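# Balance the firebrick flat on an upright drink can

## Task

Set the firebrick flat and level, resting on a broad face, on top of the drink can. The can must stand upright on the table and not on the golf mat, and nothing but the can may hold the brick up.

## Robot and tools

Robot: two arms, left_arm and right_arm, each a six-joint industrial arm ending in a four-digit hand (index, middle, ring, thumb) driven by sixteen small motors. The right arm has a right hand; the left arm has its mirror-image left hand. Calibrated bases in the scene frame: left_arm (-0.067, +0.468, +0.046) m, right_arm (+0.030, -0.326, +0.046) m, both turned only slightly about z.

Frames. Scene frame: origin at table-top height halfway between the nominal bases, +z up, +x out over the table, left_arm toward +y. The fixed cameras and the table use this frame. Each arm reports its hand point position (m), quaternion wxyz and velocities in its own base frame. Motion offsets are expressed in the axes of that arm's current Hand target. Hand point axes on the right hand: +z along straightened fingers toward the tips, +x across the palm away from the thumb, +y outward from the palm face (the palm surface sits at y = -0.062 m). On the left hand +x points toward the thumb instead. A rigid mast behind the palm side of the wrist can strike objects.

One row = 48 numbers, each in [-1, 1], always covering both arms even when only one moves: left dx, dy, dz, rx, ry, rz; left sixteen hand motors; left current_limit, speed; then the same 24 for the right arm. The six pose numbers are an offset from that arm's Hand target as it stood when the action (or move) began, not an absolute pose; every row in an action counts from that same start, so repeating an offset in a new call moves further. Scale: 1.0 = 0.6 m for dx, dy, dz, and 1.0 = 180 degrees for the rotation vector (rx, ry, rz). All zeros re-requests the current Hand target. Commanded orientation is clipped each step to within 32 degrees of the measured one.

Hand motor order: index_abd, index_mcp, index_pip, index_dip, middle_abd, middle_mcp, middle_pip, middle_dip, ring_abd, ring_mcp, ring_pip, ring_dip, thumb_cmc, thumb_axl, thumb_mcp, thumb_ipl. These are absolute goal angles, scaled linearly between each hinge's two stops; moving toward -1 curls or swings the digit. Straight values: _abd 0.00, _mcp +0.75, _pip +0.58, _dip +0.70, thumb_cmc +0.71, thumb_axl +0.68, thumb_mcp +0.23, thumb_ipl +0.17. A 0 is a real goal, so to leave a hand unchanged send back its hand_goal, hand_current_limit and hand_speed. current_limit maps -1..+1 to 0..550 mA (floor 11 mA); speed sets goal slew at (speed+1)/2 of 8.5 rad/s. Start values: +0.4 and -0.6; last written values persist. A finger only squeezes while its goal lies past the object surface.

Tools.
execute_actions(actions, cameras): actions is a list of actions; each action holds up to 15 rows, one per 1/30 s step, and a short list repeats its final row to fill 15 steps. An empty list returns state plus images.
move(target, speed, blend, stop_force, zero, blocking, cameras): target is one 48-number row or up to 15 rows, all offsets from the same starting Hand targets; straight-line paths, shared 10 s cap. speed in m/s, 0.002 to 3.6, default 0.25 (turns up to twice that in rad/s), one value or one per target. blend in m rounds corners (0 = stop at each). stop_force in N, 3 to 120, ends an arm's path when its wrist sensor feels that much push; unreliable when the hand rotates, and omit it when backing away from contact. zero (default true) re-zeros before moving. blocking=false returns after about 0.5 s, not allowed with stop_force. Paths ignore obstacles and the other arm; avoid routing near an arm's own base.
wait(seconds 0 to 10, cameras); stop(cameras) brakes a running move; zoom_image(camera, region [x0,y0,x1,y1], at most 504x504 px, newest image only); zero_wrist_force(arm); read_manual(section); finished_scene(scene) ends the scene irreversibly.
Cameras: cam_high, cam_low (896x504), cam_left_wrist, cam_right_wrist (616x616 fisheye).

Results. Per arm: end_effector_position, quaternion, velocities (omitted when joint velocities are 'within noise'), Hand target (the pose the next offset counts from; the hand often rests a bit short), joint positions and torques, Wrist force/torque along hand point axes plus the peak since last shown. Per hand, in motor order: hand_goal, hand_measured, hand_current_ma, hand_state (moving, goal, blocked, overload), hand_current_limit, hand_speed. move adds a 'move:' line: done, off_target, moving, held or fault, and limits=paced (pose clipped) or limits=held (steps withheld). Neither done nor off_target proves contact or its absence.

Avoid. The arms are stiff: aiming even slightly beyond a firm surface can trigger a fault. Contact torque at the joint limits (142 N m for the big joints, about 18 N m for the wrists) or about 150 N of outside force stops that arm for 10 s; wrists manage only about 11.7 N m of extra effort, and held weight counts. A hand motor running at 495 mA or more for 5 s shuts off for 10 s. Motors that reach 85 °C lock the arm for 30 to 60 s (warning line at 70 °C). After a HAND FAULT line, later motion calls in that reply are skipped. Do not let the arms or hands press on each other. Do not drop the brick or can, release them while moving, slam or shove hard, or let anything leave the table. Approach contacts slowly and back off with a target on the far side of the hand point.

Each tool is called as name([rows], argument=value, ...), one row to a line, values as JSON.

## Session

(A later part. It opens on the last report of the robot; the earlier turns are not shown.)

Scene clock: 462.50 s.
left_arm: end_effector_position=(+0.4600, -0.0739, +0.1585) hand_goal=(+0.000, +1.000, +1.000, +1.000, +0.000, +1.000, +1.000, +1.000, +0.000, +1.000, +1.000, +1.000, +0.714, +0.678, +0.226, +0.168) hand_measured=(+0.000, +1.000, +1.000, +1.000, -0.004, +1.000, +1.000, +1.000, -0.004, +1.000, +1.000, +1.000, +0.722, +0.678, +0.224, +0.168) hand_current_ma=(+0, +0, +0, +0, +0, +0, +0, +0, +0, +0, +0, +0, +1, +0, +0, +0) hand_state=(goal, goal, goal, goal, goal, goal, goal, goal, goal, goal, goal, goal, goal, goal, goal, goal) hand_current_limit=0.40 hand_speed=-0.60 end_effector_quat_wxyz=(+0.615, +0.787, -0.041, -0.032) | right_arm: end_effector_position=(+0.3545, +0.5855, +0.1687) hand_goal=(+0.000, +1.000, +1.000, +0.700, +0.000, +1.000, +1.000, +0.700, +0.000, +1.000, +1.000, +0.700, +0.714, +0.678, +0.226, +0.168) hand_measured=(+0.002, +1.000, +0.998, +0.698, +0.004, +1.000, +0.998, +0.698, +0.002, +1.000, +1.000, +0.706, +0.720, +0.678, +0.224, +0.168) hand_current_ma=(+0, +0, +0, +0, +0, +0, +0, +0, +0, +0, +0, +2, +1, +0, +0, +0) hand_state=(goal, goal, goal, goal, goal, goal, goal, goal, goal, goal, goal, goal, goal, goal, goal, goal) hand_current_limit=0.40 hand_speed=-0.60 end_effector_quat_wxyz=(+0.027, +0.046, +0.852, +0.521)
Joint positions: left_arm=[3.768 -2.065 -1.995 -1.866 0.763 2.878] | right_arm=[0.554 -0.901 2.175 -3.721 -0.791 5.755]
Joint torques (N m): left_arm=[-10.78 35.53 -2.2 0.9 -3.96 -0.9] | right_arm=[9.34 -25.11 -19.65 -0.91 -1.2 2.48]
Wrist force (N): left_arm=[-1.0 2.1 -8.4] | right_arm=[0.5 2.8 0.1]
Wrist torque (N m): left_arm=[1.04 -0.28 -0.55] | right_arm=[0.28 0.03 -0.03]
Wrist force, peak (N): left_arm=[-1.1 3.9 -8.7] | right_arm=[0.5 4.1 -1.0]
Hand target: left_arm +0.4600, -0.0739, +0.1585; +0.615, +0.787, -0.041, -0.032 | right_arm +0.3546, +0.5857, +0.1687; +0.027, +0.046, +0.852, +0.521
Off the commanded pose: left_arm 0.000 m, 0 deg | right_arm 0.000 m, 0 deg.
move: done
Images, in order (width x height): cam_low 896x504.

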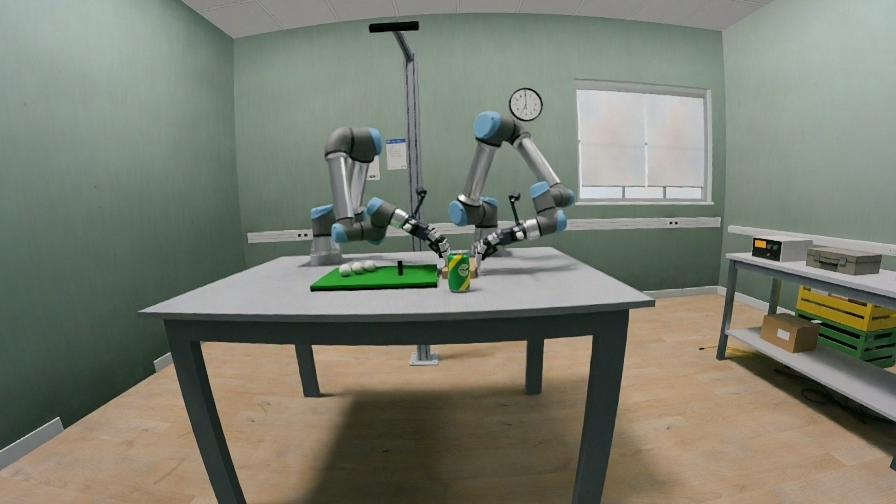

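move([
  [0,0,0,0,0,0, 0,1,1,1,0,1,1,1,0,1,1,1,0.714,0.678,0.226,0.168,0.4,-0.6, 0,0.0038,0.00743,0,0,0, 0,1,1,0.7,0,1,1,0.7,0,1,1,0.7,0.714,0.678,0.226,0.168,0.4,-0.6],
], speed=0.02, cameras=["all"])

zoom_image(camera="cam_high", region=[270, 290, 400, 420])

zoom_image(camera="cam_left_wrist", region=[250, 130, 450, 330])

Scene clock: 470.47 s.
left_arm: end_effector_position=(+0.4600, -0.0739, +0.1585) hand_goal=(+0.000, +1.000, +1.000, +1.000, +0.000, +1.000, +1.000, +1.000, +0.000, +1.000, +1.000, +1.000, +0.714, +0.678, +0.226, +0.168) hand_measured=(+0.000, +1.000, +1.000, +1.000, -0.004, +1.000, +1.000, +1.000, -0.004, +1.000, +1.000, +1.000, +0.722, +0.678, +0.224, +0.168) hand_current_ma=(+0, +0, +0, +0, +0, +0, +0, +0, +0, +0, +0, +0, +1, +0, +0, +0) hand_state=(goal, goal, goal, goal, goal, goal, goal, goal, goal, goal, goal, goal, goal, goal, goal, goal) hand_current_limit=0.40 hand_speed=-0.60 end_effector_quat_wxyz=(+0.615, +0.787, -0.041, -0.032) | right_arm: end_effector_position=(+0.3551, +0.5905, +0.1687) hand_goal=(+0.000, +1.000, +1.000, +0.700, +0.000, +1.000, +1.000, +0.700, +0.000, +1.000, +1.000, +0.700, +0.714, +0.678, +0.226, +0.168) hand_measured=(+0.002, +1.000, +0.998, +0.698, +0.004, +1.000, +0.998, +0.698, +0.002, +1.000, +1.000, +0.706, +0.720, +0.678, +0.224, +0.168) hand_current_ma=(+0, +0, +0, +0, +0, +0, +0, +0, +0, +0, +0, +2, +1, +0, +0, +0) hand_state=(goal, goal, goal, goal, goal, goal, goal, goal, goal, goal, goal, goal, goal, goal, goal, goal) hand_current_limit=0.40 hand_speed=-0.60 end_effector_quat_wxyz=(+0.027, +0.046, +0.852, +0.521)
Joint positions: left_arm=[3.768 -2.065 -1.995 -1.866 0.763 2.878] | right_arm=[0.563 -0.897 2.162 -3.718 -0.797 5.763]
Joint torques (N m): left_arm=[-10.16 37.68 -1.46 0.86 -3.81 -0.52] | right_arm=[10.23 -25.02 -18.66 -1.09 -1.29 2.52]
Wrist force (N): left_arm=[-1.2 3.6 -8.5] | right_arm=[0.7 3.4 -0.5]
Wrist torque (N m): left_arm=[1.08 -0.26 -0.57] | right_arm=[0.27 0.01 -0.02]
Wrist force, peak (N): left_arm=[-1.1 3.7 -8.8] | right_arm=[0.7 3.9 -0.7]
Hand target: left_arm +0.4600, -0.0739, +0.1585; +0.615, +0.787, -0.041, -0.032 | right_arm +0.3551, +0.5907, +0.1687; +0.027, +0.046, +0.852, +0.521
Off the commanded pose: left_arm 0.000 m, 0 deg | right_arm 0.000 m, 0 deg.
move: done

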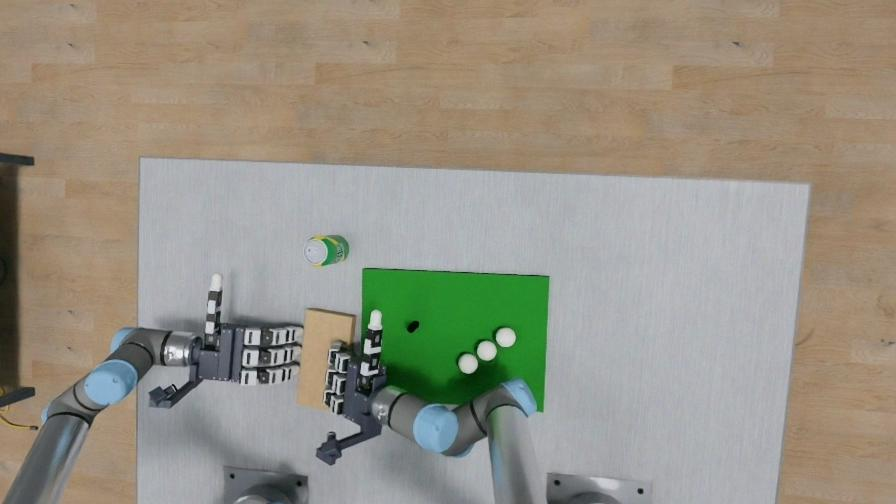

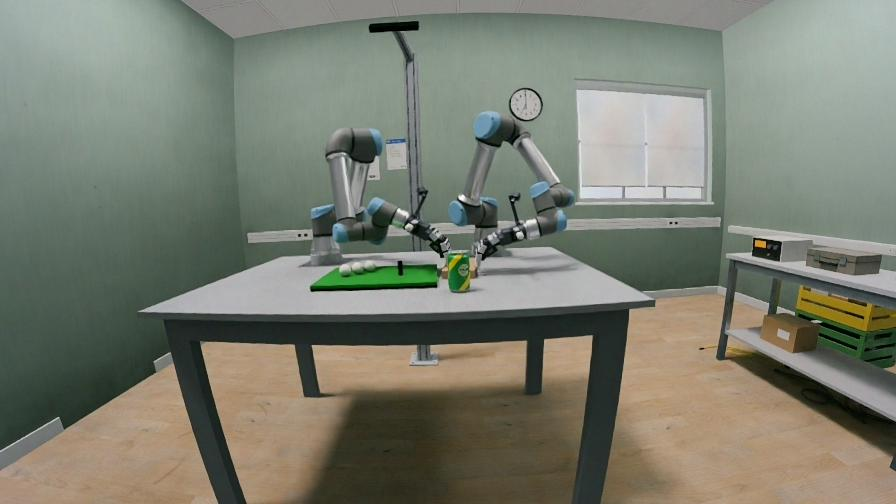

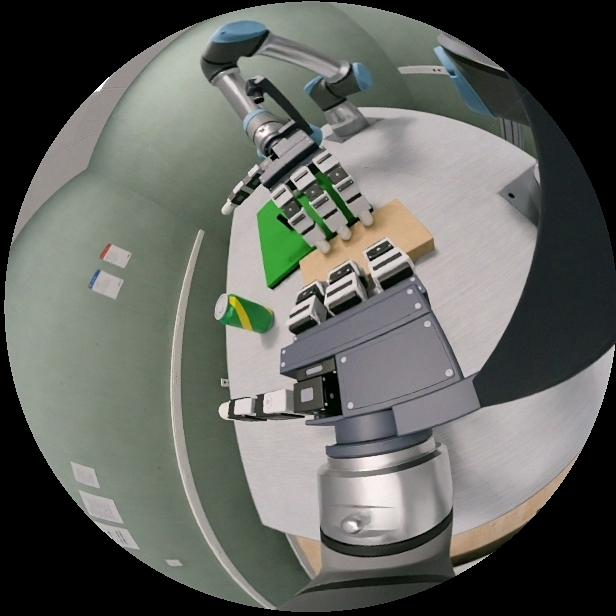

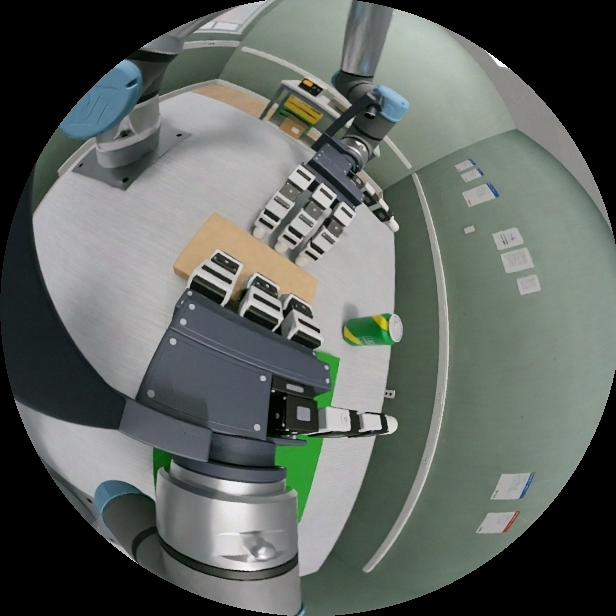

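Scaled by 3.877 from the camera's 896x504 image, which has a finer 1280x720 frame.

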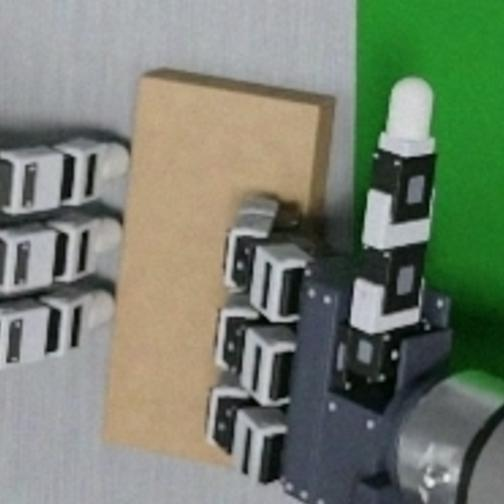

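Scaled by 2.520 from the camera's 616x616 image, which has a finer 880x880 frame.

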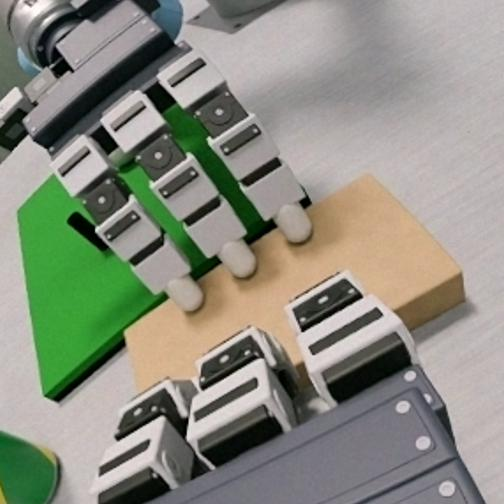

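move([
  [0,-0.0242,-0.097,0,0,0, 0,1,1,1,0,1,1,1,0,1,1,1,0.714,0.678,0.226,0.168,0.4,-0.6, 0,-0.0193,-0.093,0,0,0, 0,1,1,0.7,0,1,1,0.7,0,1,1,0.7,0.714,0.678,0.226,0.168,0.4,-0.6],
], speed=0.15)

move([
  [0,0,0,0,0,0, 0,1,1,1,0,1,1,1,0,1,1,1,0.714,0.678,0.226,0.168,0.4,-0.6, 0,-0.0743,0.0378,0,0,0, 0,1,1,0.7,0,1,1,0.7,0,1,1,0.7,0.714,0.678,0.226,0.168,0.4,-0.6],
], speed=0.02, stop_force=4, cameras=["cam_high","cam_low","cam_left_wrist"])

zoom_image(camera="cam_high", region=[270, 290, 400, 420])

zoom_image(camera="cam_left_wrist", region=[200, 100, 400, 300])

Scene clock: 495.80 s.
left_arm: end_effector_position=(+0.4662, -0.0143, +0.1585) hand_goal=(+0.000, +1.000, +1.000, +1.000, +0.000, +1.000, +1.000, +1.000, +0.000, +1.000, +1.000, +1.000, +0.714, +0.678, +0.226, +0.168) hand_measured=(+0.000, +1.000, +1.000, +1.000, -0.002, +1.000, +1.000, +1.000, -0.002, +1.000, +1.000, +1.000, +0.722, +0.678, +0.224, +0.168) hand_current_ma=(+0, +0, +0, +0, +0, +0, +0, +0, +0, +0, +0, +0, +1, +0, +0, +0) hand_state=(goal, goal, goal, goal, goal, goal, goal, goal, goal, goal, goal, goal, goal, goal, goal, goal) hand_current_limit=0.40 hand_speed=-0.60 end_effector_quat_wxyz=(+0.615, +0.787, -0.041, -0.032) | right_arm: end_effector_position=(+0.3493, +0.5362, +0.1837) hand_goal=(+0.000, +1.000, +1.000, +0.700, +0.000, +1.000, +1.000, +0.700, +0.000, +1.000, +1.000, +0.700, +0.714, +0.678, +0.226, +0.168) hand_measured=(+0.002, +1.000, +0.998, +0.698, +0.004, +1.000, +0.998, +0.698, +0.002, +1.000, +1.000, +0.702, +0.720, +0.678, +0.224, +0.168) hand_current_ma=(+0, +0, +0, +0, +0, +0, +0, +0, +0, +0, +0, +0, +1, +0, +0, +0) hand_state=(goal, goal, goal, goal, goal, goal, goal, goal, goal, goal, goal, goal, goal, goal, goal, goal) hand_current_limit=0.40 hand_speed=-0.60 end_effector_quat_wxyz=(+0.027, +0.046, +0.852, +0.521)
Joint positions: left_arm=[3.856 -2.115 -1.898 -1.941 0.845 2.919] | right_arm=[0.458 -0.996 2.306 -3.689 -0.719 5.661]
Joint torques (N m): left_arm=[7.36 23.58 23.04 -1.95 1.86 1.48] | right_arm=[-8.88 -40.24 1.47 -0.97 3.99 -2.94]
Wrist force (N): left_arm=[-0.6 0.3 0.7] | right_arm=[0.6 2.4 0.8]
Wrist torque (N m): left_arm=[-0.19 0.29 -0.25] | right_arm=[0.14 -0.10 0.09]
Wrist force, peak (N): left_arm=[-1.1 4.1 -8.6] | right_arm=[0.6 3.8 -0.6]
Hand target: left_arm +0.4662, -0.0142, +0.1585; +0.615, +0.787, -0.041, -0.032 | right_arm +0.3493, +0.5360, +0.1838; +0.027, +0.046, +0.852, +0.521
Off the commanded pose: left_arm 0.000 m, 0 deg | right_arm 0.000 m, 0 deg.
move: done

Scene clock: 498.33 s.
left_arm: end_effector_position=(+0.4662, -0.0142, +0.1585) hand_goal=(+0.000, +1.000, +1.000, +1.000, +0.000, +1.000, +1.000, +1.000, +0.000, +1.000, +1.000, +1.000, +0.714, +0.678, +0.226, +0.168) hand_measured=(+0.000, +1.000, +1.000, +1.000, -0.002, +1.000, +1.000, +1.000, -0.002, +1.000, +1.000, +1.000, +0.722, +0.678, +0.224, +0.168) hand_current_ma=(+0, +0, +0, +0, +0, +0, +0, +0, +0, +0, +0, +0, +1, +0, +0, +0) hand_state=(goal, goal, goal, goal, goal, goal, goal, goal, goal, goal, goal, goal, goal, goal, goal, goal) hand_current_limit=0.40 hand_speed=-0.60 end_effector_quat_wxyz=(+0.615, +0.787, -0.041, -0.032) | right_arm: end_effector_position=(+0.3492, +0.5360, +0.1563) hand_goal=(+0.000, +1.000, +1.000, +0.700, +0.000, +1.000, +1.000, +0.700, +0.000, +1.000, +1.000, +0.700, +0.714, +0.678, +0.226, +0.168) hand_measured=(+0.002, +0.996, +1.000, +0.702, +0.002, +1.000, +0.998, +0.698, +0.002, +1.000, +1.000, +0.702, +0.720, +0.678, +0.224, +0.168) hand_current_ma=(+0, +0, +0, +0, +0, +0, +0, +0, +0, +0, +0, +0, +1, +0, +0, +0) hand_state=(goal, goal, goal, goal, goal, goal, goal, goal, goal, goal, goal, goal, goal, goal, goal, goal) hand_current_limit=0.40 hand_speed=-0.60 end_effector_quat_wxyz=(+0.027, +0.046, +0.852, +0.521)
Joint positions: left_arm=[3.856 -2.116 -1.897 -1.941 0.845 2.919] | right_arm=[0.457 -0.912 2.299 -3.765 -0.718 5.661]
Joint torques (N m): left_arm=[8.84 22.54 22.85 -1.99 2.08 1.52] | right_arm=[-2.44 -40.98 3.81 -0.74 -0.62 -0.65]
Wrist force (N): left_arm=[-0.5 0.4 0.9] | right_arm=[0.9 4.8 -1.4]
Wrist torque (N m): left_arm=[-0.22 0.28 -0.24] | right_arm=[0.25 -0.18 0.08]
Wrist force, peak (N): left_arm=[-0.5 0.1 1.3] | right_arm=[1.0 7.9 -4.0]
Hand target: left_arm +0.4662, -0.0142, +0.1585; +0.615, +0.787, -0.041, -0.032 | right_arm +0.3492, +0.5360, +0.1563; +0.027, +0.046, +0.852, +0.521 (not the last commanded pose)
Off the commanded pose: left_arm 0.000 m, 0 deg | right_arm 0.023 m, 0 deg.
move: contact (right_arm)
Images, in order (width x height): cam_high 896x504, cam_low 896x504, cam_left_wrist 616x616.

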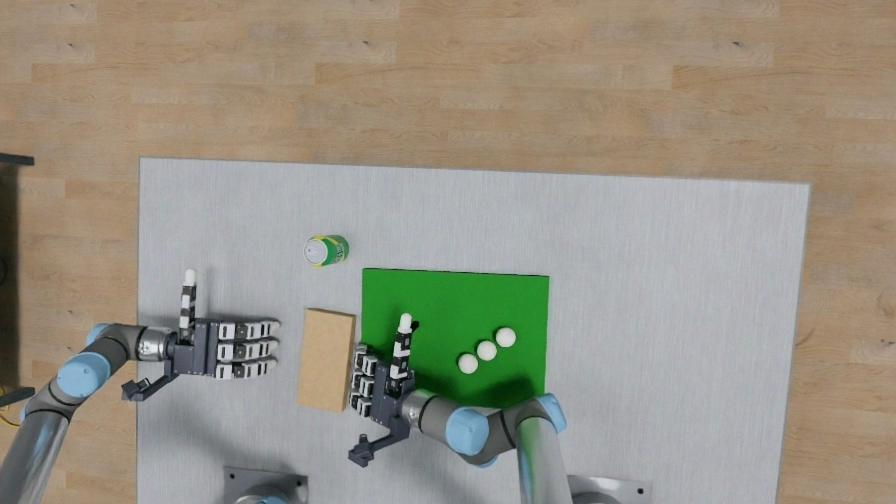

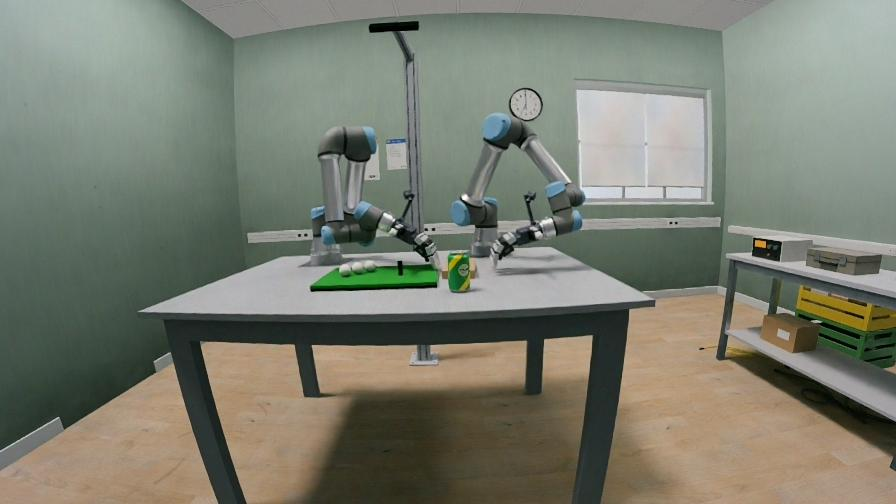

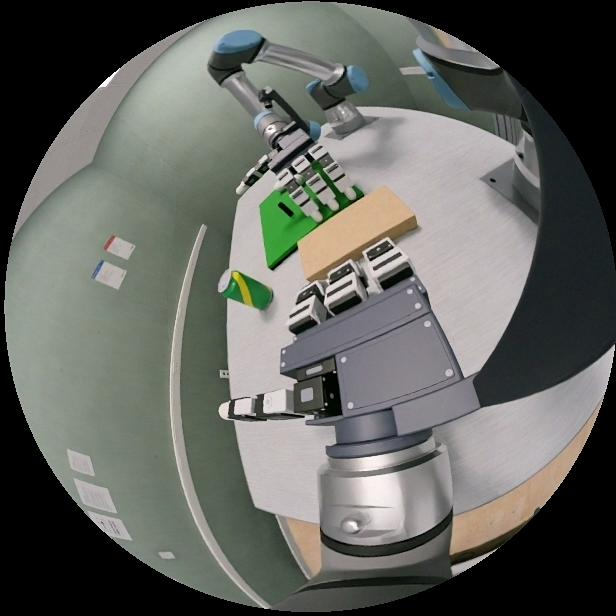

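Scaled by 3.877 from the camera's 896x504 image, which has a finer 1280x720 frame.

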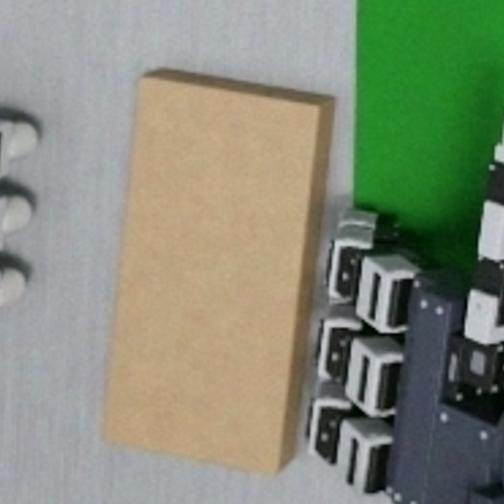

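Scaled by 2.520 from the camera's 616x616 image, which has a finer 880x880 frame.

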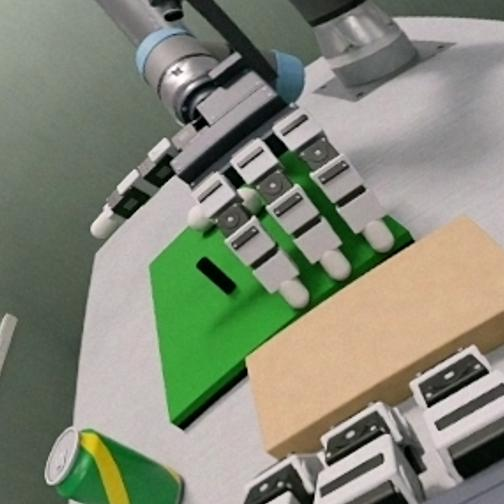

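move([
  [0,0,0,0,0,0, 0,1,1,1,0,1,1,1,0,1,1,1,0.714,0.678,0.226,0.168,0.4,-0.6, 0,0.0297,-0.0151,0,0,0, 0,1,1,0.7,0,1,1,0.7,0,1,1,0.7,0.714,0.678,0.226,0.168,0.4,-0.6],
  [0,0,0,0,0,0, 0,1,1,1,0,1,1,1,0,1,1,1,0.714,0.678,0.226,0.168,0.4,-0.6, 0,0.0675,0.0592,0,0,0, 0,1,1,0.7,0,1,1,0.7,0,1,1,0.7,0.714,0.678,0.226,0.168,0.4,-0.6],
], speed=0.12, blend=[0.005,0])

move([
  [0,0,0,0,0,0, 0,1,1,1,0,1,1,1,0,1,1,1,0.714,0.678,0.226,0.168,0.4,-0.6, 0,-0.0297,0.0151,0,0,0, 0,1,1,0.7,0,1,1,0.7,0,1,1,0.7,0.714,0.678,0.226,0.168,0.4,-0.6],
], speed=0.015, stop_force=18)

Scene clock: 511.90 s.
left_arm: end_effector_position=(+0.4662, -0.0142, +0.1585) hand_goal=(+0.000, +1.000, +1.000, +1.000, +0.000, +1.000, +1.000, +1.000, +0.000, +1.000, +1.000, +1.000, +0.714, +0.678, +0.226, +0.168) hand_measured=(+0.000, +1.000, +1.000, +1.000, -0.002, +1.000, +1.000, +1.000, -0.002, +1.000, +1.000, +1.000, +0.722, +0.678, +0.224, +0.168) hand_current_ma=(+0, +0, +0, +0, +0, +0, +0, +0, +0, +0, +0, +0, +1, +0, +0, +0) hand_state=(goal, goal, goal, goal, goal, goal, goal, goal, goal, goal, goal, goal, goal, goal, goal, goal) hand_current_limit=0.40 hand_speed=-0.60 end_effector_quat_wxyz=(+0.615, +0.787, -0.041, -0.032) | right_arm: end_effector_position=(+0.3545, +0.5856, +0.1762) hand_goal=(+0.000, +1.000, +1.000, +0.700, +0.000, +1.000, +1.000, +0.700, +0.000, +1.000, +1.000, +0.700, +0.714, +0.678, +0.226, +0.168) hand_measured=(+0.002, +1.000, +1.000, +0.702, +0.002, +1.000, +0.998, +0.698, +0.002, +1.000, +1.000, +0.702, +0.720, +0.678, +0.224, +0.168) hand_current_ma=(+0, +0, +0, +0, +0, +0, +0, +0, +0, +0, +0, +0, +1, +0, +0, +0) hand_state=(goal, goal, goal, goal, goal, goal, goal, goal, goal, goal, goal, goal, goal, goal, goal, goal) hand_current_limit=0.40 hand_speed=-0.60 end_effector_quat_wxyz=(+0.027, +0.046, +0.852, +0.521)
Joint positions: left_arm=[3.856 -2.116 -1.897 -1.941 0.845 2.919] | right_arm=[0.554 -0.922 2.177 -3.702 -0.791 5.755]
Joint torques (N m): left_arm=[8.68 21.45 22.23 -2.17 1.99 1.52] | right_arm=[9.69 -24.25 -19.32 -1.05 -1.2 2.68]
Wrist force (N): left_arm=[-0.4 0.3 1.2] | right_arm=[0.4 2.7 1.2]
Wrist torque (N m): left_arm=[-0.24 0.28 -0.23] | right_arm=[0.12 -0.06 -0.08]
Wrist force, peak (N): left_arm=[-0.9 0.4 1.2] | right_arm=[0.8 5.3 -1.2]
Hand target: left_arm +0.4662, -0.0142, +0.1585; +0.615, +0.787, -0.041, -0.032 | right_arm +0.3546, +0.5858, +0.1762; +0.027, +0.046, +0.852, +0.521
Off the commanded pose: left_arm 0.000 m, 0 deg | right_arm 0.000 m, 0 deg.
move: done

Scene clock: 513.60 s.
left_arm: end_effector_position=(+0.4662, -0.0142, +0.1585) hand_goal=(+0.000, +1.000, +1.000, +1.000, +0.000, +1.000, +1.000, +1.000, +0.000, +1.000, +1.000, +1.000, +0.714, +0.678, +0.226, +0.168) hand_measured=(+0.000, +1.000, +1.000, +1.000, -0.002, +1.000, +1.000, +1.000, -0.002, +1.000, +1.000, +1.000, +0.722, +0.678, +0.224, +0.168) hand_current_ma=(+0, +0, +0, +0, +0, +0, +0, +0, +0, +0, +0, +0, +1, +0, +0, +0) hand_state=(goal, goal, goal, goal, goal, goal, goal, goal, goal, goal, goal, goal, goal, goal, goal, goal) hand_current_limit=0.40 hand_speed=-0.60 end_effector_quat_wxyz=(+0.615, +0.787, -0.041, -0.032) | right_arm: end_effector_position=(+0.3545, +0.5857, +0.1681) hand_goal=(+0.000, +1.000, +1.000, +0.700, +0.000, +1.000, +1.000, +0.700, +0.000, +1.000, +1.000, +0.700, +0.714, +0.678, +0.226, +0.168) hand_measured=(+0.002, +1.000, +1.000, +0.706, +0.002, +0.998, +1.000, +0.704, +0.002, +0.996, +1.000, +0.714, +0.720, +0.678, +0.224, +0.168) hand_current_ma=(+0, +0, +0, +1, +0, +0, +0, +0, +0, +0, +0, +5, +1, +0, +0, +0) hand_state=(goal, goal, goal, goal, goal, goal, goal, goal, goal, goal, goal, goal, goal, goal, goal, goal) hand_current_limit=0.40 hand_speed=-0.60 end_effector_quat_wxyz=(+0.027, +0.046, +0.852, +0.521)
Joint positions: left_arm=[3.856 -2.116 -1.897 -1.941 0.845 2.919] | right_arm=[0.554 -0.899 2.174 -3.722 -0.791 5.755]
Joint torques (N m): left_arm=[7.85 23.25 22.92 -2.17 1.93 1.29] | right_arm=[10.13 -39.76 4.03 0.46 -1.08 0.68]
Wrist force (N): left_arm=[-0.8 0.7 1.2] | right_arm=[-0.3 11.3 -7.3]
Wrist torque (N m): left_arm=[-0.19 0.33 -0.27] | right_arm=[0.88 0.19 0.10]
Wrist force, peak (N): left_arm=[-0.8 0.7 1.2] | right_arm=[0.1 16.5 -15.2]
Hand target: left_arm +0.4662, -0.0142, +0.1585; +0.615, +0.787, -0.041, -0.032 | right_arm +0.3545, +0.5857, +0.1681; +0.027, +0.046, +0.852, +0.521 (not the last commanded pose)
Off the commanded pose: left_arm 0.000 m, 0 deg | right_arm 0.012 m, 0 deg.
move: contact (right_arm)

move([
  [0,0,0,0,0,0, 0,1,1,1,0,1,1,1,0,1,1,1,0.714,0.678,0.226,0.168,0.4,-0.6, 0,-0.0022,0.0011,0,0,0, 0,1,1,0.7,0,1,1,0.7,0,1,1,0.7,0.714,0.678,0.226,0.168,0.4,-0.6],
  [0,0,0,0,0,0, 0,1,1,1,0,1,1,1,0,1,1,1,0.714,0.678,0.226,0.168,0.4,-0.6, 0,0.0312,0.0672,0,0,0, 0,1,1,0.7,0,1,1,0.7,0,1,1,0.7,0.714,0.678,0.226,0.168,0.4,-0.6],
], speed=0.05, cameras=["cam_high"])

zoom_image(camera="cam_high", region=[250, 290, 400, 420])

Scene clock: 519.73 s.
left_arm: end_effector_position=(+0.4662, -0.0142, +0.1585) hand_goal=(+0.000, +1.000, +1.000, +1.000, +0.000, +1.000, +1.000, +1.000, +0.000, +1.000, +1.000, +1.000, +0.714, +0.678, +0.226, +0.168) hand_measured=(+0.000, +1.000, +1.000, +1.000, -0.002, +1.000, +1.000, +1.000, -0.002, +1.000, +1.000, +1.000, +0.722, +0.678, +0.224, +0.168) hand_current_ma=(+0, +0, +0, +0, +0, +0, +0, +0, +0, +0, +0, +0, +1, +0, +0, +0) hand_state=(goal, goal, goal, goal, goal, goal, goal, goal, goal, goal, goal, goal, goal, goal, goal, goal) hand_current_limit=0.40 hand_speed=-0.60 end_effector_quat_wxyz=(+0.615, +0.787, -0.041, -0.032) | right_arm: end_effector_position=(+0.3592, +0.6297, +0.1664) hand_goal=(+0.000, +1.000, +1.000, +0.700, +0.000, +1.000, +1.000, +0.700, +0.000, +1.000, +1.000, +0.700, +0.714, +0.678, +0.226, +0.168) hand_measured=(+0.000, +1.000, +1.000, +0.702, -0.004, +1.000, +1.000, +0.760, +0.002, +1.000, +1.000, +0.724, +0.720, +0.678, +0.224, +0.168) hand_current_ma=(+0, +0, +0, +0, +0, +0, +0, +73, +0, +0, +0, +14, +1, +0, +0, +0) hand_state=(goal, goal, goal, goal, goal, goal, goal, blocked, goal, goal, goal, blocked, goal, goal, goal, goal) hand_current_limit=0.40 hand_speed=-0.60 end_effector_quat_wxyz=(+0.027, +0.046, +0.852, +0.521)
Joint positions: left_arm=[3.856 -2.116 -1.897 -1.941 0.845 2.919] | right_arm=[0.628 -0.851 2.056 -3.695 -0.848 5.817]
Joint torques (N m): left_arm=[7.98 22.3 22.75 -1.96 1.84 1.44] | right_arm=[12.96 -21.41 -18.71 0.54 -2.31 2.5]
Wrist force (N): left_arm=[-0.6 0.3 0.8] | right_arm=[1.1 11.2 -14.1]
Wrist torque (N m): left_arm=[-0.20 0.29 -0.25] | right_arm=[2.00 0.41 0.32]
Wrist force, peak (N): left_arm=[-0.7 0.6 1.1] | right_arm=[-0.8 17.1 -20.3]
Hand target: left_arm +0.4662, -0.0142, +0.1585; +0.615, +0.787, -0.041, -0.032 | right_arm +0.3593, +0.6299, +0.1664; +0.027, +0.046, +0.852, +0.521
Off the commanded pose: left_arm 0.000 m, 0 deg | right_arm 0.000 m, 0 deg.
move: done
Images, in order (width x height): cam_high 896x504.

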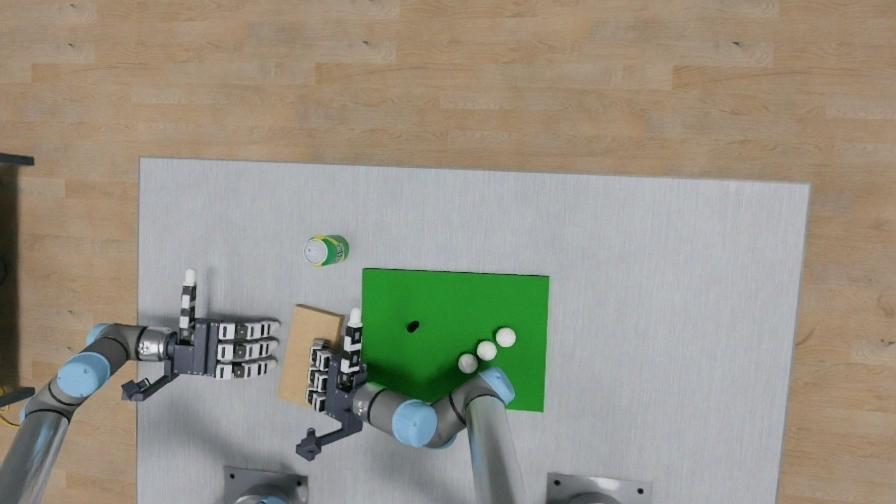

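Scaled by 3.360 from the camera's 896x504 image, which has a finer 1280x720 frame.

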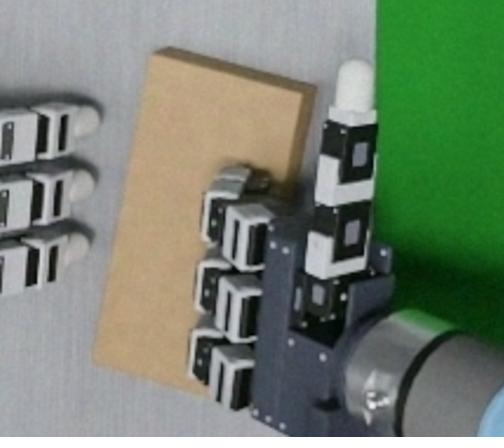

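move([
  [0,0,0,0,0,0, 0,1,1,1,0,1,1,1,0,1,1,1,0.714,0.678,0.226,0.168,0.4,-0.6, 0,0.0297,-0.0151,0,0,0, 0,1,1,0.7,0,1,1,0.7,0,1,1,0.7,0.714,0.678,0.226,0.168,0.4,-0.6],
  [-0.0117,0,0,0,-0.0269,0.0067, 0,1,1,1,0,1,1,1,0,1,1,1,0.714,0.678,0.226,0.168,0.4,-0.6, 0.005,-0.0043,-0.082,0,-0.0213,0.0108, 0,1,1,0.7,0,1,1,0.7,0,1,1,0.7,0.714,0.678,0.226,0.168,0.4,-0.6],
  [-0.0117,-0.0237,0.0265,0,-0.0269,0.0067, 0,1,1,1,0,1,1,1,0,1,1,1,0.714,0.678,0.226,0.168,0.4,-0.6, 0.005,-0.0678,-0.0495,0,-0.0213,0.0108, 0,1,1,0.7,0,1,1,0.7,0,1,1,0.7,0.714,0.678,0.226,0.168,0.4,-0.6],
], speed=[0.1,0.12,0.04], blend=[0.004,0.004,0], cameras=["all"])

zoom_image(camera="cam_high", region=[250, 290, 400, 420])

zoom_image(camera="cam_left_wrist", region=[230, 130, 430, 330])

zoom_image(camera="cam_right_wrist", region=[170, 150, 370, 350])

Scene clock: 547.07 s.
left_arm: end_effector_position=(+0.4580, -0.0254, +0.1409) hand_goal=(+0.000, +1.000, +1.000, +1.000, +0.000, +1.000, +1.000, +1.000, +0.000, +1.000, +1.000, +1.000, +0.714, +0.678, +0.226, +0.168) hand_measured=(+0.000, +1.000, +1.000, +1.000, -0.002, +1.000, +1.000, +1.000, -0.002, +1.000, +1.000, +1.000, +0.722, +0.678, +0.224, +0.168) hand_current_ma=(+0, +0, +0, +0, +0, +0, +0, +0, +0, +0, +0, +0, +1, +0, +0, +0) hand_state=(goal, goal, goal, goal, goal, goal, goal, goal, goal, goal, goal, goal, goal, goal, goal, goal) hand_current_limit=0.40 hand_speed=-0.60 end_effector_quat_wxyz=(+0.613, +0.784, -0.075, -0.059) | right_arm: end_effector_position=(+0.3515, +0.5855, +0.1439) hand_goal=(+0.000, +1.000, +1.000, +0.700, +0.000, +1.000, +1.000, +0.700, +0.000, +1.000, +1.000, +0.700, +0.714, +0.678, +0.226, +0.168) hand_measured=(+0.000, +1.000, +1.000, +0.702, -0.002, +1.000, +1.000, +0.704, +0.002, +1.000, +1.000, +0.702, +0.720, +0.678, +0.224, +0.168) hand_current_ma=(+0, +0, +0, +0, +0, +0, +0, +0, +0, +0, +0, +0, +1, +0, +0, +0) hand_state=(goal, goal, goal, goal, goal, goal, goal, goal, goal, goal, goal, goal, goal, goal, goal, goal) hand_current_limit=0.40 hand_speed=-0.60 end_effector_quat_wxyz=(+0.047, +0.078, +0.849, +0.520)
Joint positions: left_arm=[3.821 -2.161 -1.879 -1.928 0.895 2.94] | right_arm=[0.588 -0.827 2.179 -3.861 -0.877 5.845]
Joint torques (N m): left_arm=[-6.67 22.57 1.82 0.93 -2.04 -0.8] | right_arm=[3.46 -27.18 -17.93 -5.12 -1.3 2.47]
Wrist force (N): left_arm=[-0.5 0.4 1.2] | right_arm=[0.6 2.5 0.8]
Wrist torque (N m): left_arm=[-0.22 0.29 -0.24] | right_arm=[0.15 -0.04 -0.05]
Wrist force, peak (N): left_arm=[-0.8 0.2 1.4] | right_arm=[1.4 12.9 -15.2]
Hand target: left_arm +0.4580, -0.0254, +0.1409; +0.613, +0.784, -0.075, -0.059 | right_arm +0.3515, +0.5855, +0.1437; +0.047, +0.078, +0.849, +0.520
Off the commanded pose: left_arm 0.000 m, 0 deg | right_arm 0.000 m, 0 deg.
move: done

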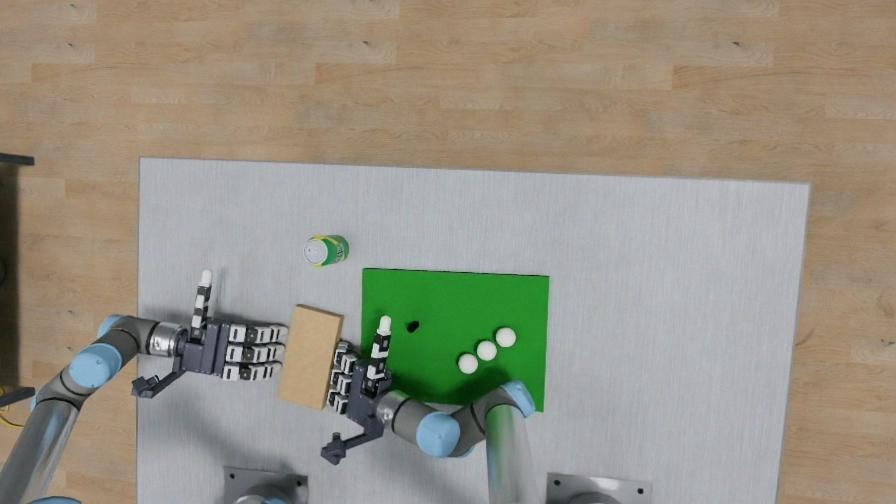

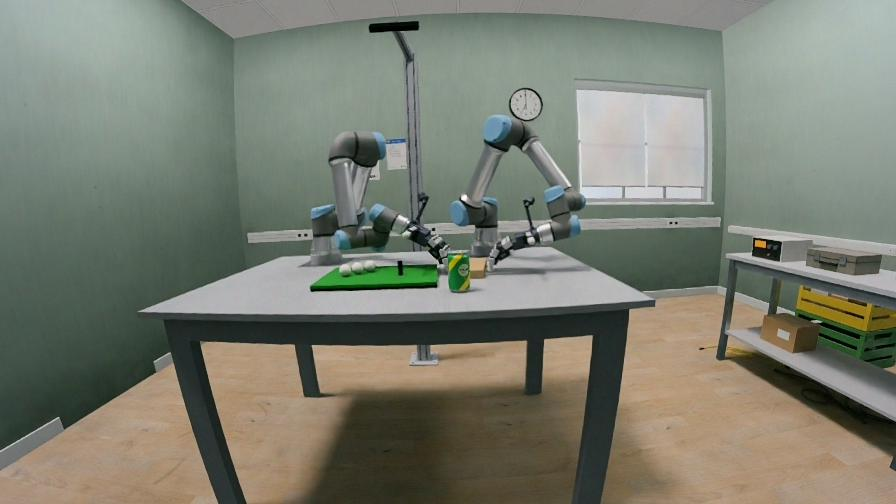

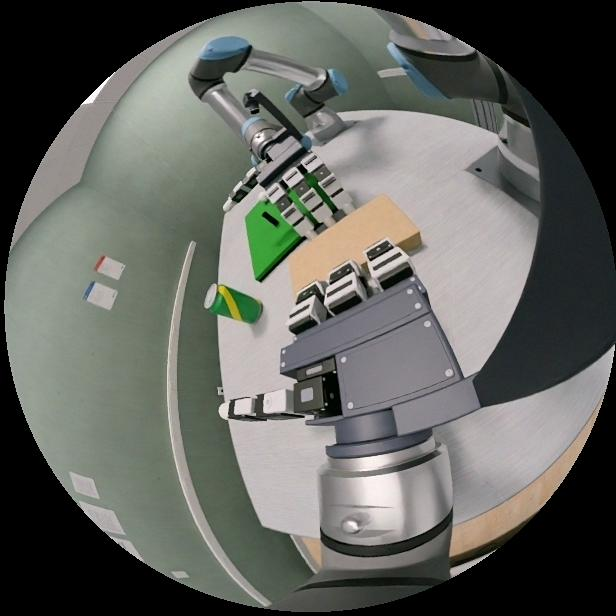

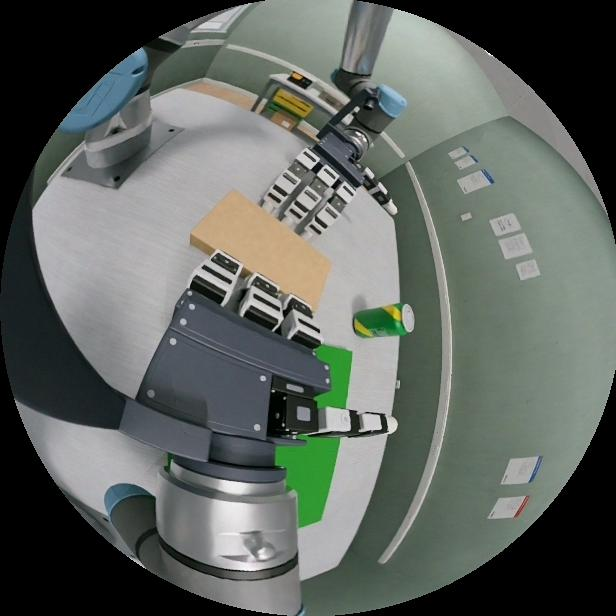

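Scaled by 3.360 from the camera's 896x504 image, which has a finer 1280x720 frame.

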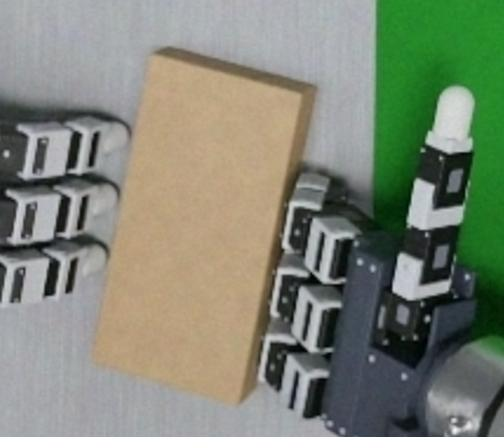

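Scaled by 2.520 from the camera's 616x616 image, which has a finer 880x880 frame.

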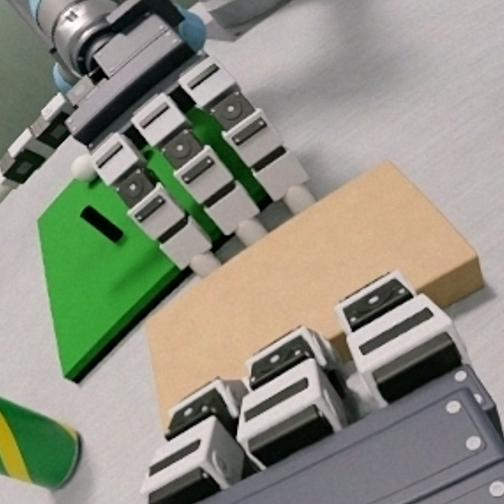

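Scaled by 2.520 from the camera's 616x616 image, which has a finer 880x880 frame.

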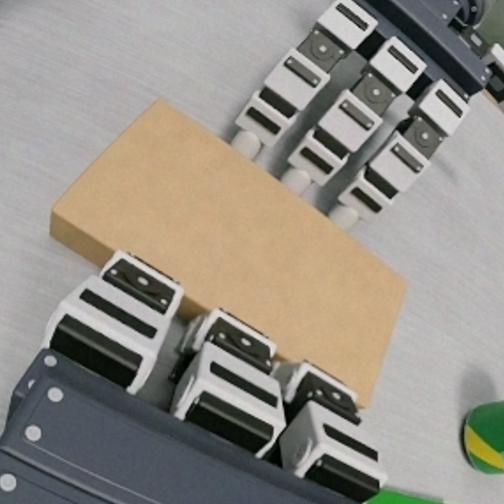

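move([
  [-0.0033,0.0089,0.0356,0,0,0, 0,1,1,1,0,1,1,1,0,1,1,1,0.714,0.678,0.226,0.168,0.4,-0.6, 0.0067,0.025,0.049,0,0,0, 0,1,1,0.7,0,1,1,0.7,0,1,1,0.7,0.714,0.678,0.226,0.168,0.4,-0.6],
], speed=0.015, stop_force=5)

Scene clock: 556.37 s.
left_arm: end_effector_position=(+0.4554, -0.0347, +0.1409) hand_goal=(+0.000, +1.000, +1.000, +1.000, +0.000, +1.000, +1.000, +1.000, +0.000, +1.000, +1.000, +1.000, +0.714, +0.678, +0.226, +0.168) hand_measured=(+0.000, +1.000, +1.000, +1.000, -0.002, +1.000, +1.000, +1.000, -0.004, +1.000, +1.000, +1.000, +0.722, +0.678, +0.224, +0.168) hand_current_ma=(+0, +0, +0, +0, +0, +0, +0, +0, +0, +0, +0, +0, +1, +0, +0, +0) hand_state=(goal, goal, goal, goal, goal, goal, goal, goal, goal, goal, goal, goal, goal, goal, goal, goal) hand_current_limit=0.40 hand_speed=-0.60 end_effector_quat_wxyz=(+0.613, +0.784, -0.075, -0.059) | right_arm: end_effector_position=(+0.3519, +0.5933, +0.1437) hand_goal=(+0.000, +1.000, +1.000, +0.700, +0.000, +1.000, +1.000, +0.700, +0.000, +1.000, +1.000, +0.700, +0.714, +0.678, +0.226, +0.168) hand_measured=(-0.006, +1.000, +1.000, +0.710, -0.004, +1.000, +1.000, +0.704, +0.002, +1.000, +1.000, +0.702, +0.720, +0.678, +0.224, +0.168) hand_current_ma=(-1, +0, +0, +3, +0, +0, +0, +0, +0, +0, +0, +0, +1, +0, +0, +0) hand_state=(goal, goal, goal, goal, goal, goal, goal, goal, goal, goal, goal, goal, goal, goal, goal, goal) hand_current_limit=0.40 hand_speed=-0.60 end_effector_quat_wxyz=(+0.047, +0.078, +0.849, +0.520)
Joint positions: left_arm=[3.81 -2.151 -1.899 -1.915 0.884 2.936] | right_arm=[0.602 -0.82 2.159 -3.854 -0.888 5.856]
Joint torques (N m): left_arm=[8.81 23.37 21.6 -2.1 1.66 0.85] | right_arm=[-9.46 -46.62 2.03 -5.24 2.12 -2.33]
Wrist force (N): left_arm=[-0.9 1.1 -0.2] | right_arm=[1.4 2.7 -0.4]
Wrist torque (N m): left_arm=[-0.05 0.18 -0.31] | right_arm=[0.33 -0.04 0.07]
Wrist force, peak (N): left_arm=[-0.4 2.3 -6.0] | right_arm=[1.4 5.5 -7.8]
Hand target: left_arm +0.4554, -0.0347, +0.1409; +0.613, +0.784, -0.075, -0.059 (not the last commanded pose) | right_arm +0.3519, +0.5933, +0.1437; +0.047, +0.078, +0.849, +0.520 (not the last commanded pose)
Off the commanded pose: left_arm 0.012 m, 0 deg | right_arm 0.025 m, 0 deg.
move: contact (left_arm, right_arm)

move([
  [0,0.0004,0.0016,0,0,0, 0,1,1,1,0,1,1,1,0,1,1,1,0.714,0.678,0.226,0.168,0.4,-0.6, 0,0.0038,0.0074,0,0,0, 0,1,1,0.35,0,1,1,0.35,0,1,1,0.35,0.714,0.678,0.226,0.168,0.4,-0.6],
], speed=0.015)

Scene clock: 565.50 s.
left_arm: end_effector_position=(+0.4552, -0.0356, +0.1409) hand_goal=(+0.000, +1.000, +1.000, +1.000, +0.000, +1.000, +1.000, +1.000, +0.000, +1.000, +1.000, +1.000, +0.714, +0.678, +0.226, +0.168) hand_measured=(-0.002, +1.002, +1.002, +1.002, -0.002, +1.002, +1.002, +1.002, -0.006, +1.002, +1.002, +1.002, +0.722, +0.678, +0.224, +0.168) hand_current_ma=(+0, +0, +0, +0, +0, +0, +0, +0, +0, +0, +0, +0, +1, +0, +0, +0) hand_state=(goal, goal, goal, goal, goal, goal, goal, goal, goal, goal, goal, goal, goal, goal, goal, goal) hand_current_limit=0.40 hand_speed=-0.60 end_effector_quat_wxyz=(+0.613, +0.784, -0.075, -0.058) | right_arm: end_effector_position=(+0.3528, +0.5982, +0.1438) hand_goal=(+0.000, +1.000, +1.000, +0.350, +0.000, +1.000, +1.000, +0.350, +0.000, +1.000, +1.000, +0.350, +0.714, +0.678, +0.226, +0.168) hand_measured=(-0.016, +1.004, +1.004, +0.660, -0.016, +1.004, +1.002, +0.682, -0.010, +1.004, +1.004, +0.680, +0.720, +0.678, +0.224, +0.168) hand_current_ma=(-6, +1, +0, +385, -5, +1, +0, +383, -2, +1, +0, +385, +1, +0, +0, +0) hand_state=(goal, goal, goal, blocked, goal, goal, goal, blocked, goal, goal, goal, blocked, goal, goal, goal, goal) hand_current_limit=0.40 hand_speed=-0.60 end_effector_quat_wxyz=(+0.047, +0.078, +0.849, +0.520)
Joint positions: left_arm=[3.809 -2.15 -1.901 -1.914 0.883 2.936] | right_arm=[0.61 -0.817 2.146 -3.848 -0.895 5.862]
Joint torques (N m): left_arm=[-47.47 15.08 -33.8 -3.05 -2.96 -0.78] | right_arm=[28.5 -11.07 -36.73 0.72 0.33 2.07]
Wrist force (N): left_arm=[-1.1 35.5 -95.8] | right_arm=[1.1 1.7 -105.9]
Wrist torque (N m): left_arm=[12.69 -2.10 -1.33] | right_arm=[15.50 2.80 0.25]
Wrist force, peak (N): left_arm=[-1.1 35.5 -95.8] | right_arm=[1.3 1.1 -107.6]
Hand target: left_arm +0.4552, -0.0357, +0.1409; +0.613, +0.784, -0.075, -0.059 | right_arm +0.3528, +0.5982, +0.1437; +0.047, +0.078, +0.849, +0.520
Off the commanded pose: left_arm 0.000 m, 0 deg | right_arm 0.000 m, 0 deg.
move: done

move([
  [0,0,0,0,0,0, 0,1,1,1,0,1,1,1,0,1,1,1,0.714,0.678,0.226,0.168,0.4,-0.6, 0,-0.0008,-0.0015,0,0,0, 0,1,1,0.62,0,1,1,0.62,0,1,1,0.62,0.714,0.678,0.226,0.168,0.4,-0.6],
], speed=0.015)

Scene clock: 569.83 s.
left_arm: end_effector_position=(+0.4551, -0.0357, +0.1408) hand_goal=(+0.000, +1.000, +1.000, +1.000, +0.000, +1.000, +1.000, +1.000, +0.000, +1.000, +1.000, +1.000, +0.714, +0.678, +0.226, +0.168) hand_measured=(-0.002, +1.002, +1.002, +1.002, -0.002, +1.002, +1.002, +1.002, -0.006, +1.002, +1.002, +1.002, +0.722, +0.678, +0.224, +0.168) hand_current_ma=(+0, +0, +0, +0, +0, +0, +0, +0, +0, +0, +0, +0, +1, +0, +0, +0) hand_state=(goal, goal, goal, goal, goal, goal, goal, goal, goal, goal, goal, goal, goal, goal, goal, goal) hand_current_limit=0.40 hand_speed=-0.60 end_effector_quat_wxyz=(+0.613, +0.784, -0.075, -0.059) | right_arm: end_effector_position=(+0.3526, +0.5973, +0.1437) hand_goal=(+0.000, +1.000, +1.000, +0.620, +0.000, +1.000, +1.000, +0.620, +0.000, +1.000, +1.000, +0.620, +0.714, +0.678, +0.226, +0.168) hand_measured=(-0.016, +1.002, +1.002, +0.702, -0.014, +1.002, +1.002, +0.714, -0.006, +1.002, +1.002, +0.716, +0.720, +0.678, +0.224, +0.168) hand_current_ma=(-5, +0, +0, +129, -4, +0, +0, +166, -1, +0, +0, +171, +1, +0, +0, +0) hand_state=(goal, goal, goal, blocked, goal, goal, goal, blocked, goal, goal, goal, blocked, goal, goal, goal, goal) hand_current_limit=0.40 hand_speed=-0.60 end_effector_quat_wxyz=(+0.047, +0.077, +0.849, +0.520)
Joint positions: left_arm=[3.809 -2.15 -1.901 -1.914 0.883 2.936] | right_arm=[0.609 -0.817 2.148 -3.849 -0.893 5.861]
Joint torques (N m): left_arm=[-35.82 4.56 -23.53 -3.32 -2.29 -0.54] | right_arm=[-2.99 -36.34 -1.2 -1 3.73 -3.07]
Wrist force (N): left_arm=[-0.1 29.9 -80.5] | right_arm=[1.1 8.4 -44.5]
Wrist torque (N m): left_arm=[10.68 -1.58 -1.02] | right_arm=[6.29 1.31 0.45]
Wrist force, peak (N): left_arm=[-1.2 36.6 -97.9] | right_arm=[1.1 2.1 -106.1]
Hand target: left_arm +0.4552, -0.0357, +0.1409; +0.613, +0.784, -0.075, -0.059 | right_arm +0.3527, +0.5972, +0.1437; +0.047, +0.078, +0.849, +0.520
Off the commanded pose: left_arm 0.000 m, 0 deg | right_arm 0.000 m, 0 deg.
move: done

move([
  [0,0.00647,-0.0016,0,0,0, 0,1,1,1,0,1,1,1,0,1,1,1,0.714,0.678,0.226,0.168,0.4,-0.6, 0,0.00594,-0.00303,0,0,0, 0,1,1,0.62,0,1,1,0.62,0,1,1,0.62,0.714,0.678,0.226,0.168,0.4,-0.6],
], speed=0.02)

Scene clock: 575.90 s.
left_arm: end_effector_position=(+0.4551, -0.0357, +0.1447) hand_goal=(+0.000, +1.000, +1.000, +1.000, +0.000, +1.000, +1.000, +1.000, +0.000, +1.000, +1.000, +1.000, +0.714, +0.678, +0.226, +0.168) hand_measured=(+0.002, +1.002, +1.002, +1.000, +0.000, +1.002, +1.002, +1.000, -0.002, +1.002, +1.002, +1.000, +0.722, +0.678, +0.224, +0.168) hand_current_ma=(+0, +0, +0, +0, +0, +0, +0, +0, +0, +0, +0, +0, +1, +0, +0, +0) hand_state=(goal, goal, goal, goal, goal, goal, goal, goal, goal, goal, goal, goal, goal, goal, goal, goal) hand_current_limit=0.40 hand_speed=-0.60 end_effector_quat_wxyz=(+0.613, +0.784, -0.075, -0.059) | right_arm: end_effector_position=(+0.3527, +0.5972, +0.1475) hand_goal=(+0.000, +1.000, +1.000, +0.620, +0.000, +1.000, +1.000, +0.620, +0.000, +1.000, +1.000, +0.620, +0.714, +0.678, +0.226, +0.168) hand_measured=(-0.010, +1.002, +1.002, +0.702, -0.008, +1.002, +1.000, +0.714, -0.002, +1.002, +1.002, +0.716, +0.720, +0.678, +0.224, +0.168) hand_current_ma=(-2, +0, +0, +128, -2, +0, +0, +163, +0, +0, +0, +171, +1, +0, +0, +0) hand_state=(goal, goal, goal, blocked, goal, goal, goal, blocked, goal, goal, goal, blocked, goal, goal, goal, goal) hand_current_limit=0.40 hand_speed=-0.60 end_effector_quat_wxyz=(+0.047, +0.078, +0.849, +0.520)
Joint positions: left_arm=[3.809 -2.143 -1.9 -1.922 0.883 2.936] | right_arm=[0.609 -0.828 2.15 -3.841 -0.893 5.861]
Joint torques (N m): left_arm=[-15.88 40.21 12.78 -10.69 -0.55 -0.65] | right_arm=[-1.49 -53.98 -9.27 -4.52 3.59 -2.11]
Wrist force (N): left_arm=[0.1 -17.3 -22.1] | right_arm=[0.6 -20.6 -18.3]
Wrist torque (N m): left_arm=[4.29 -0.13 0.12] | right_arm=[4.34 0.48 -0.51]
Wrist force, peak (N): left_arm=[-0.3 28.9 -75.1] | right_arm=[1.2 9.9 -48.9]
Hand target: left_arm +0.4552, -0.0357, +0.1449; +0.613, +0.784, -0.075, -0.059 | right_arm +0.3527, +0.5972, +0.1477; +0.047, +0.078, +0.849, +0.520
Off the commanded pose: left_arm 0.000 m, 0 deg | right_arm 0.000 m, 0 deg.
move: done


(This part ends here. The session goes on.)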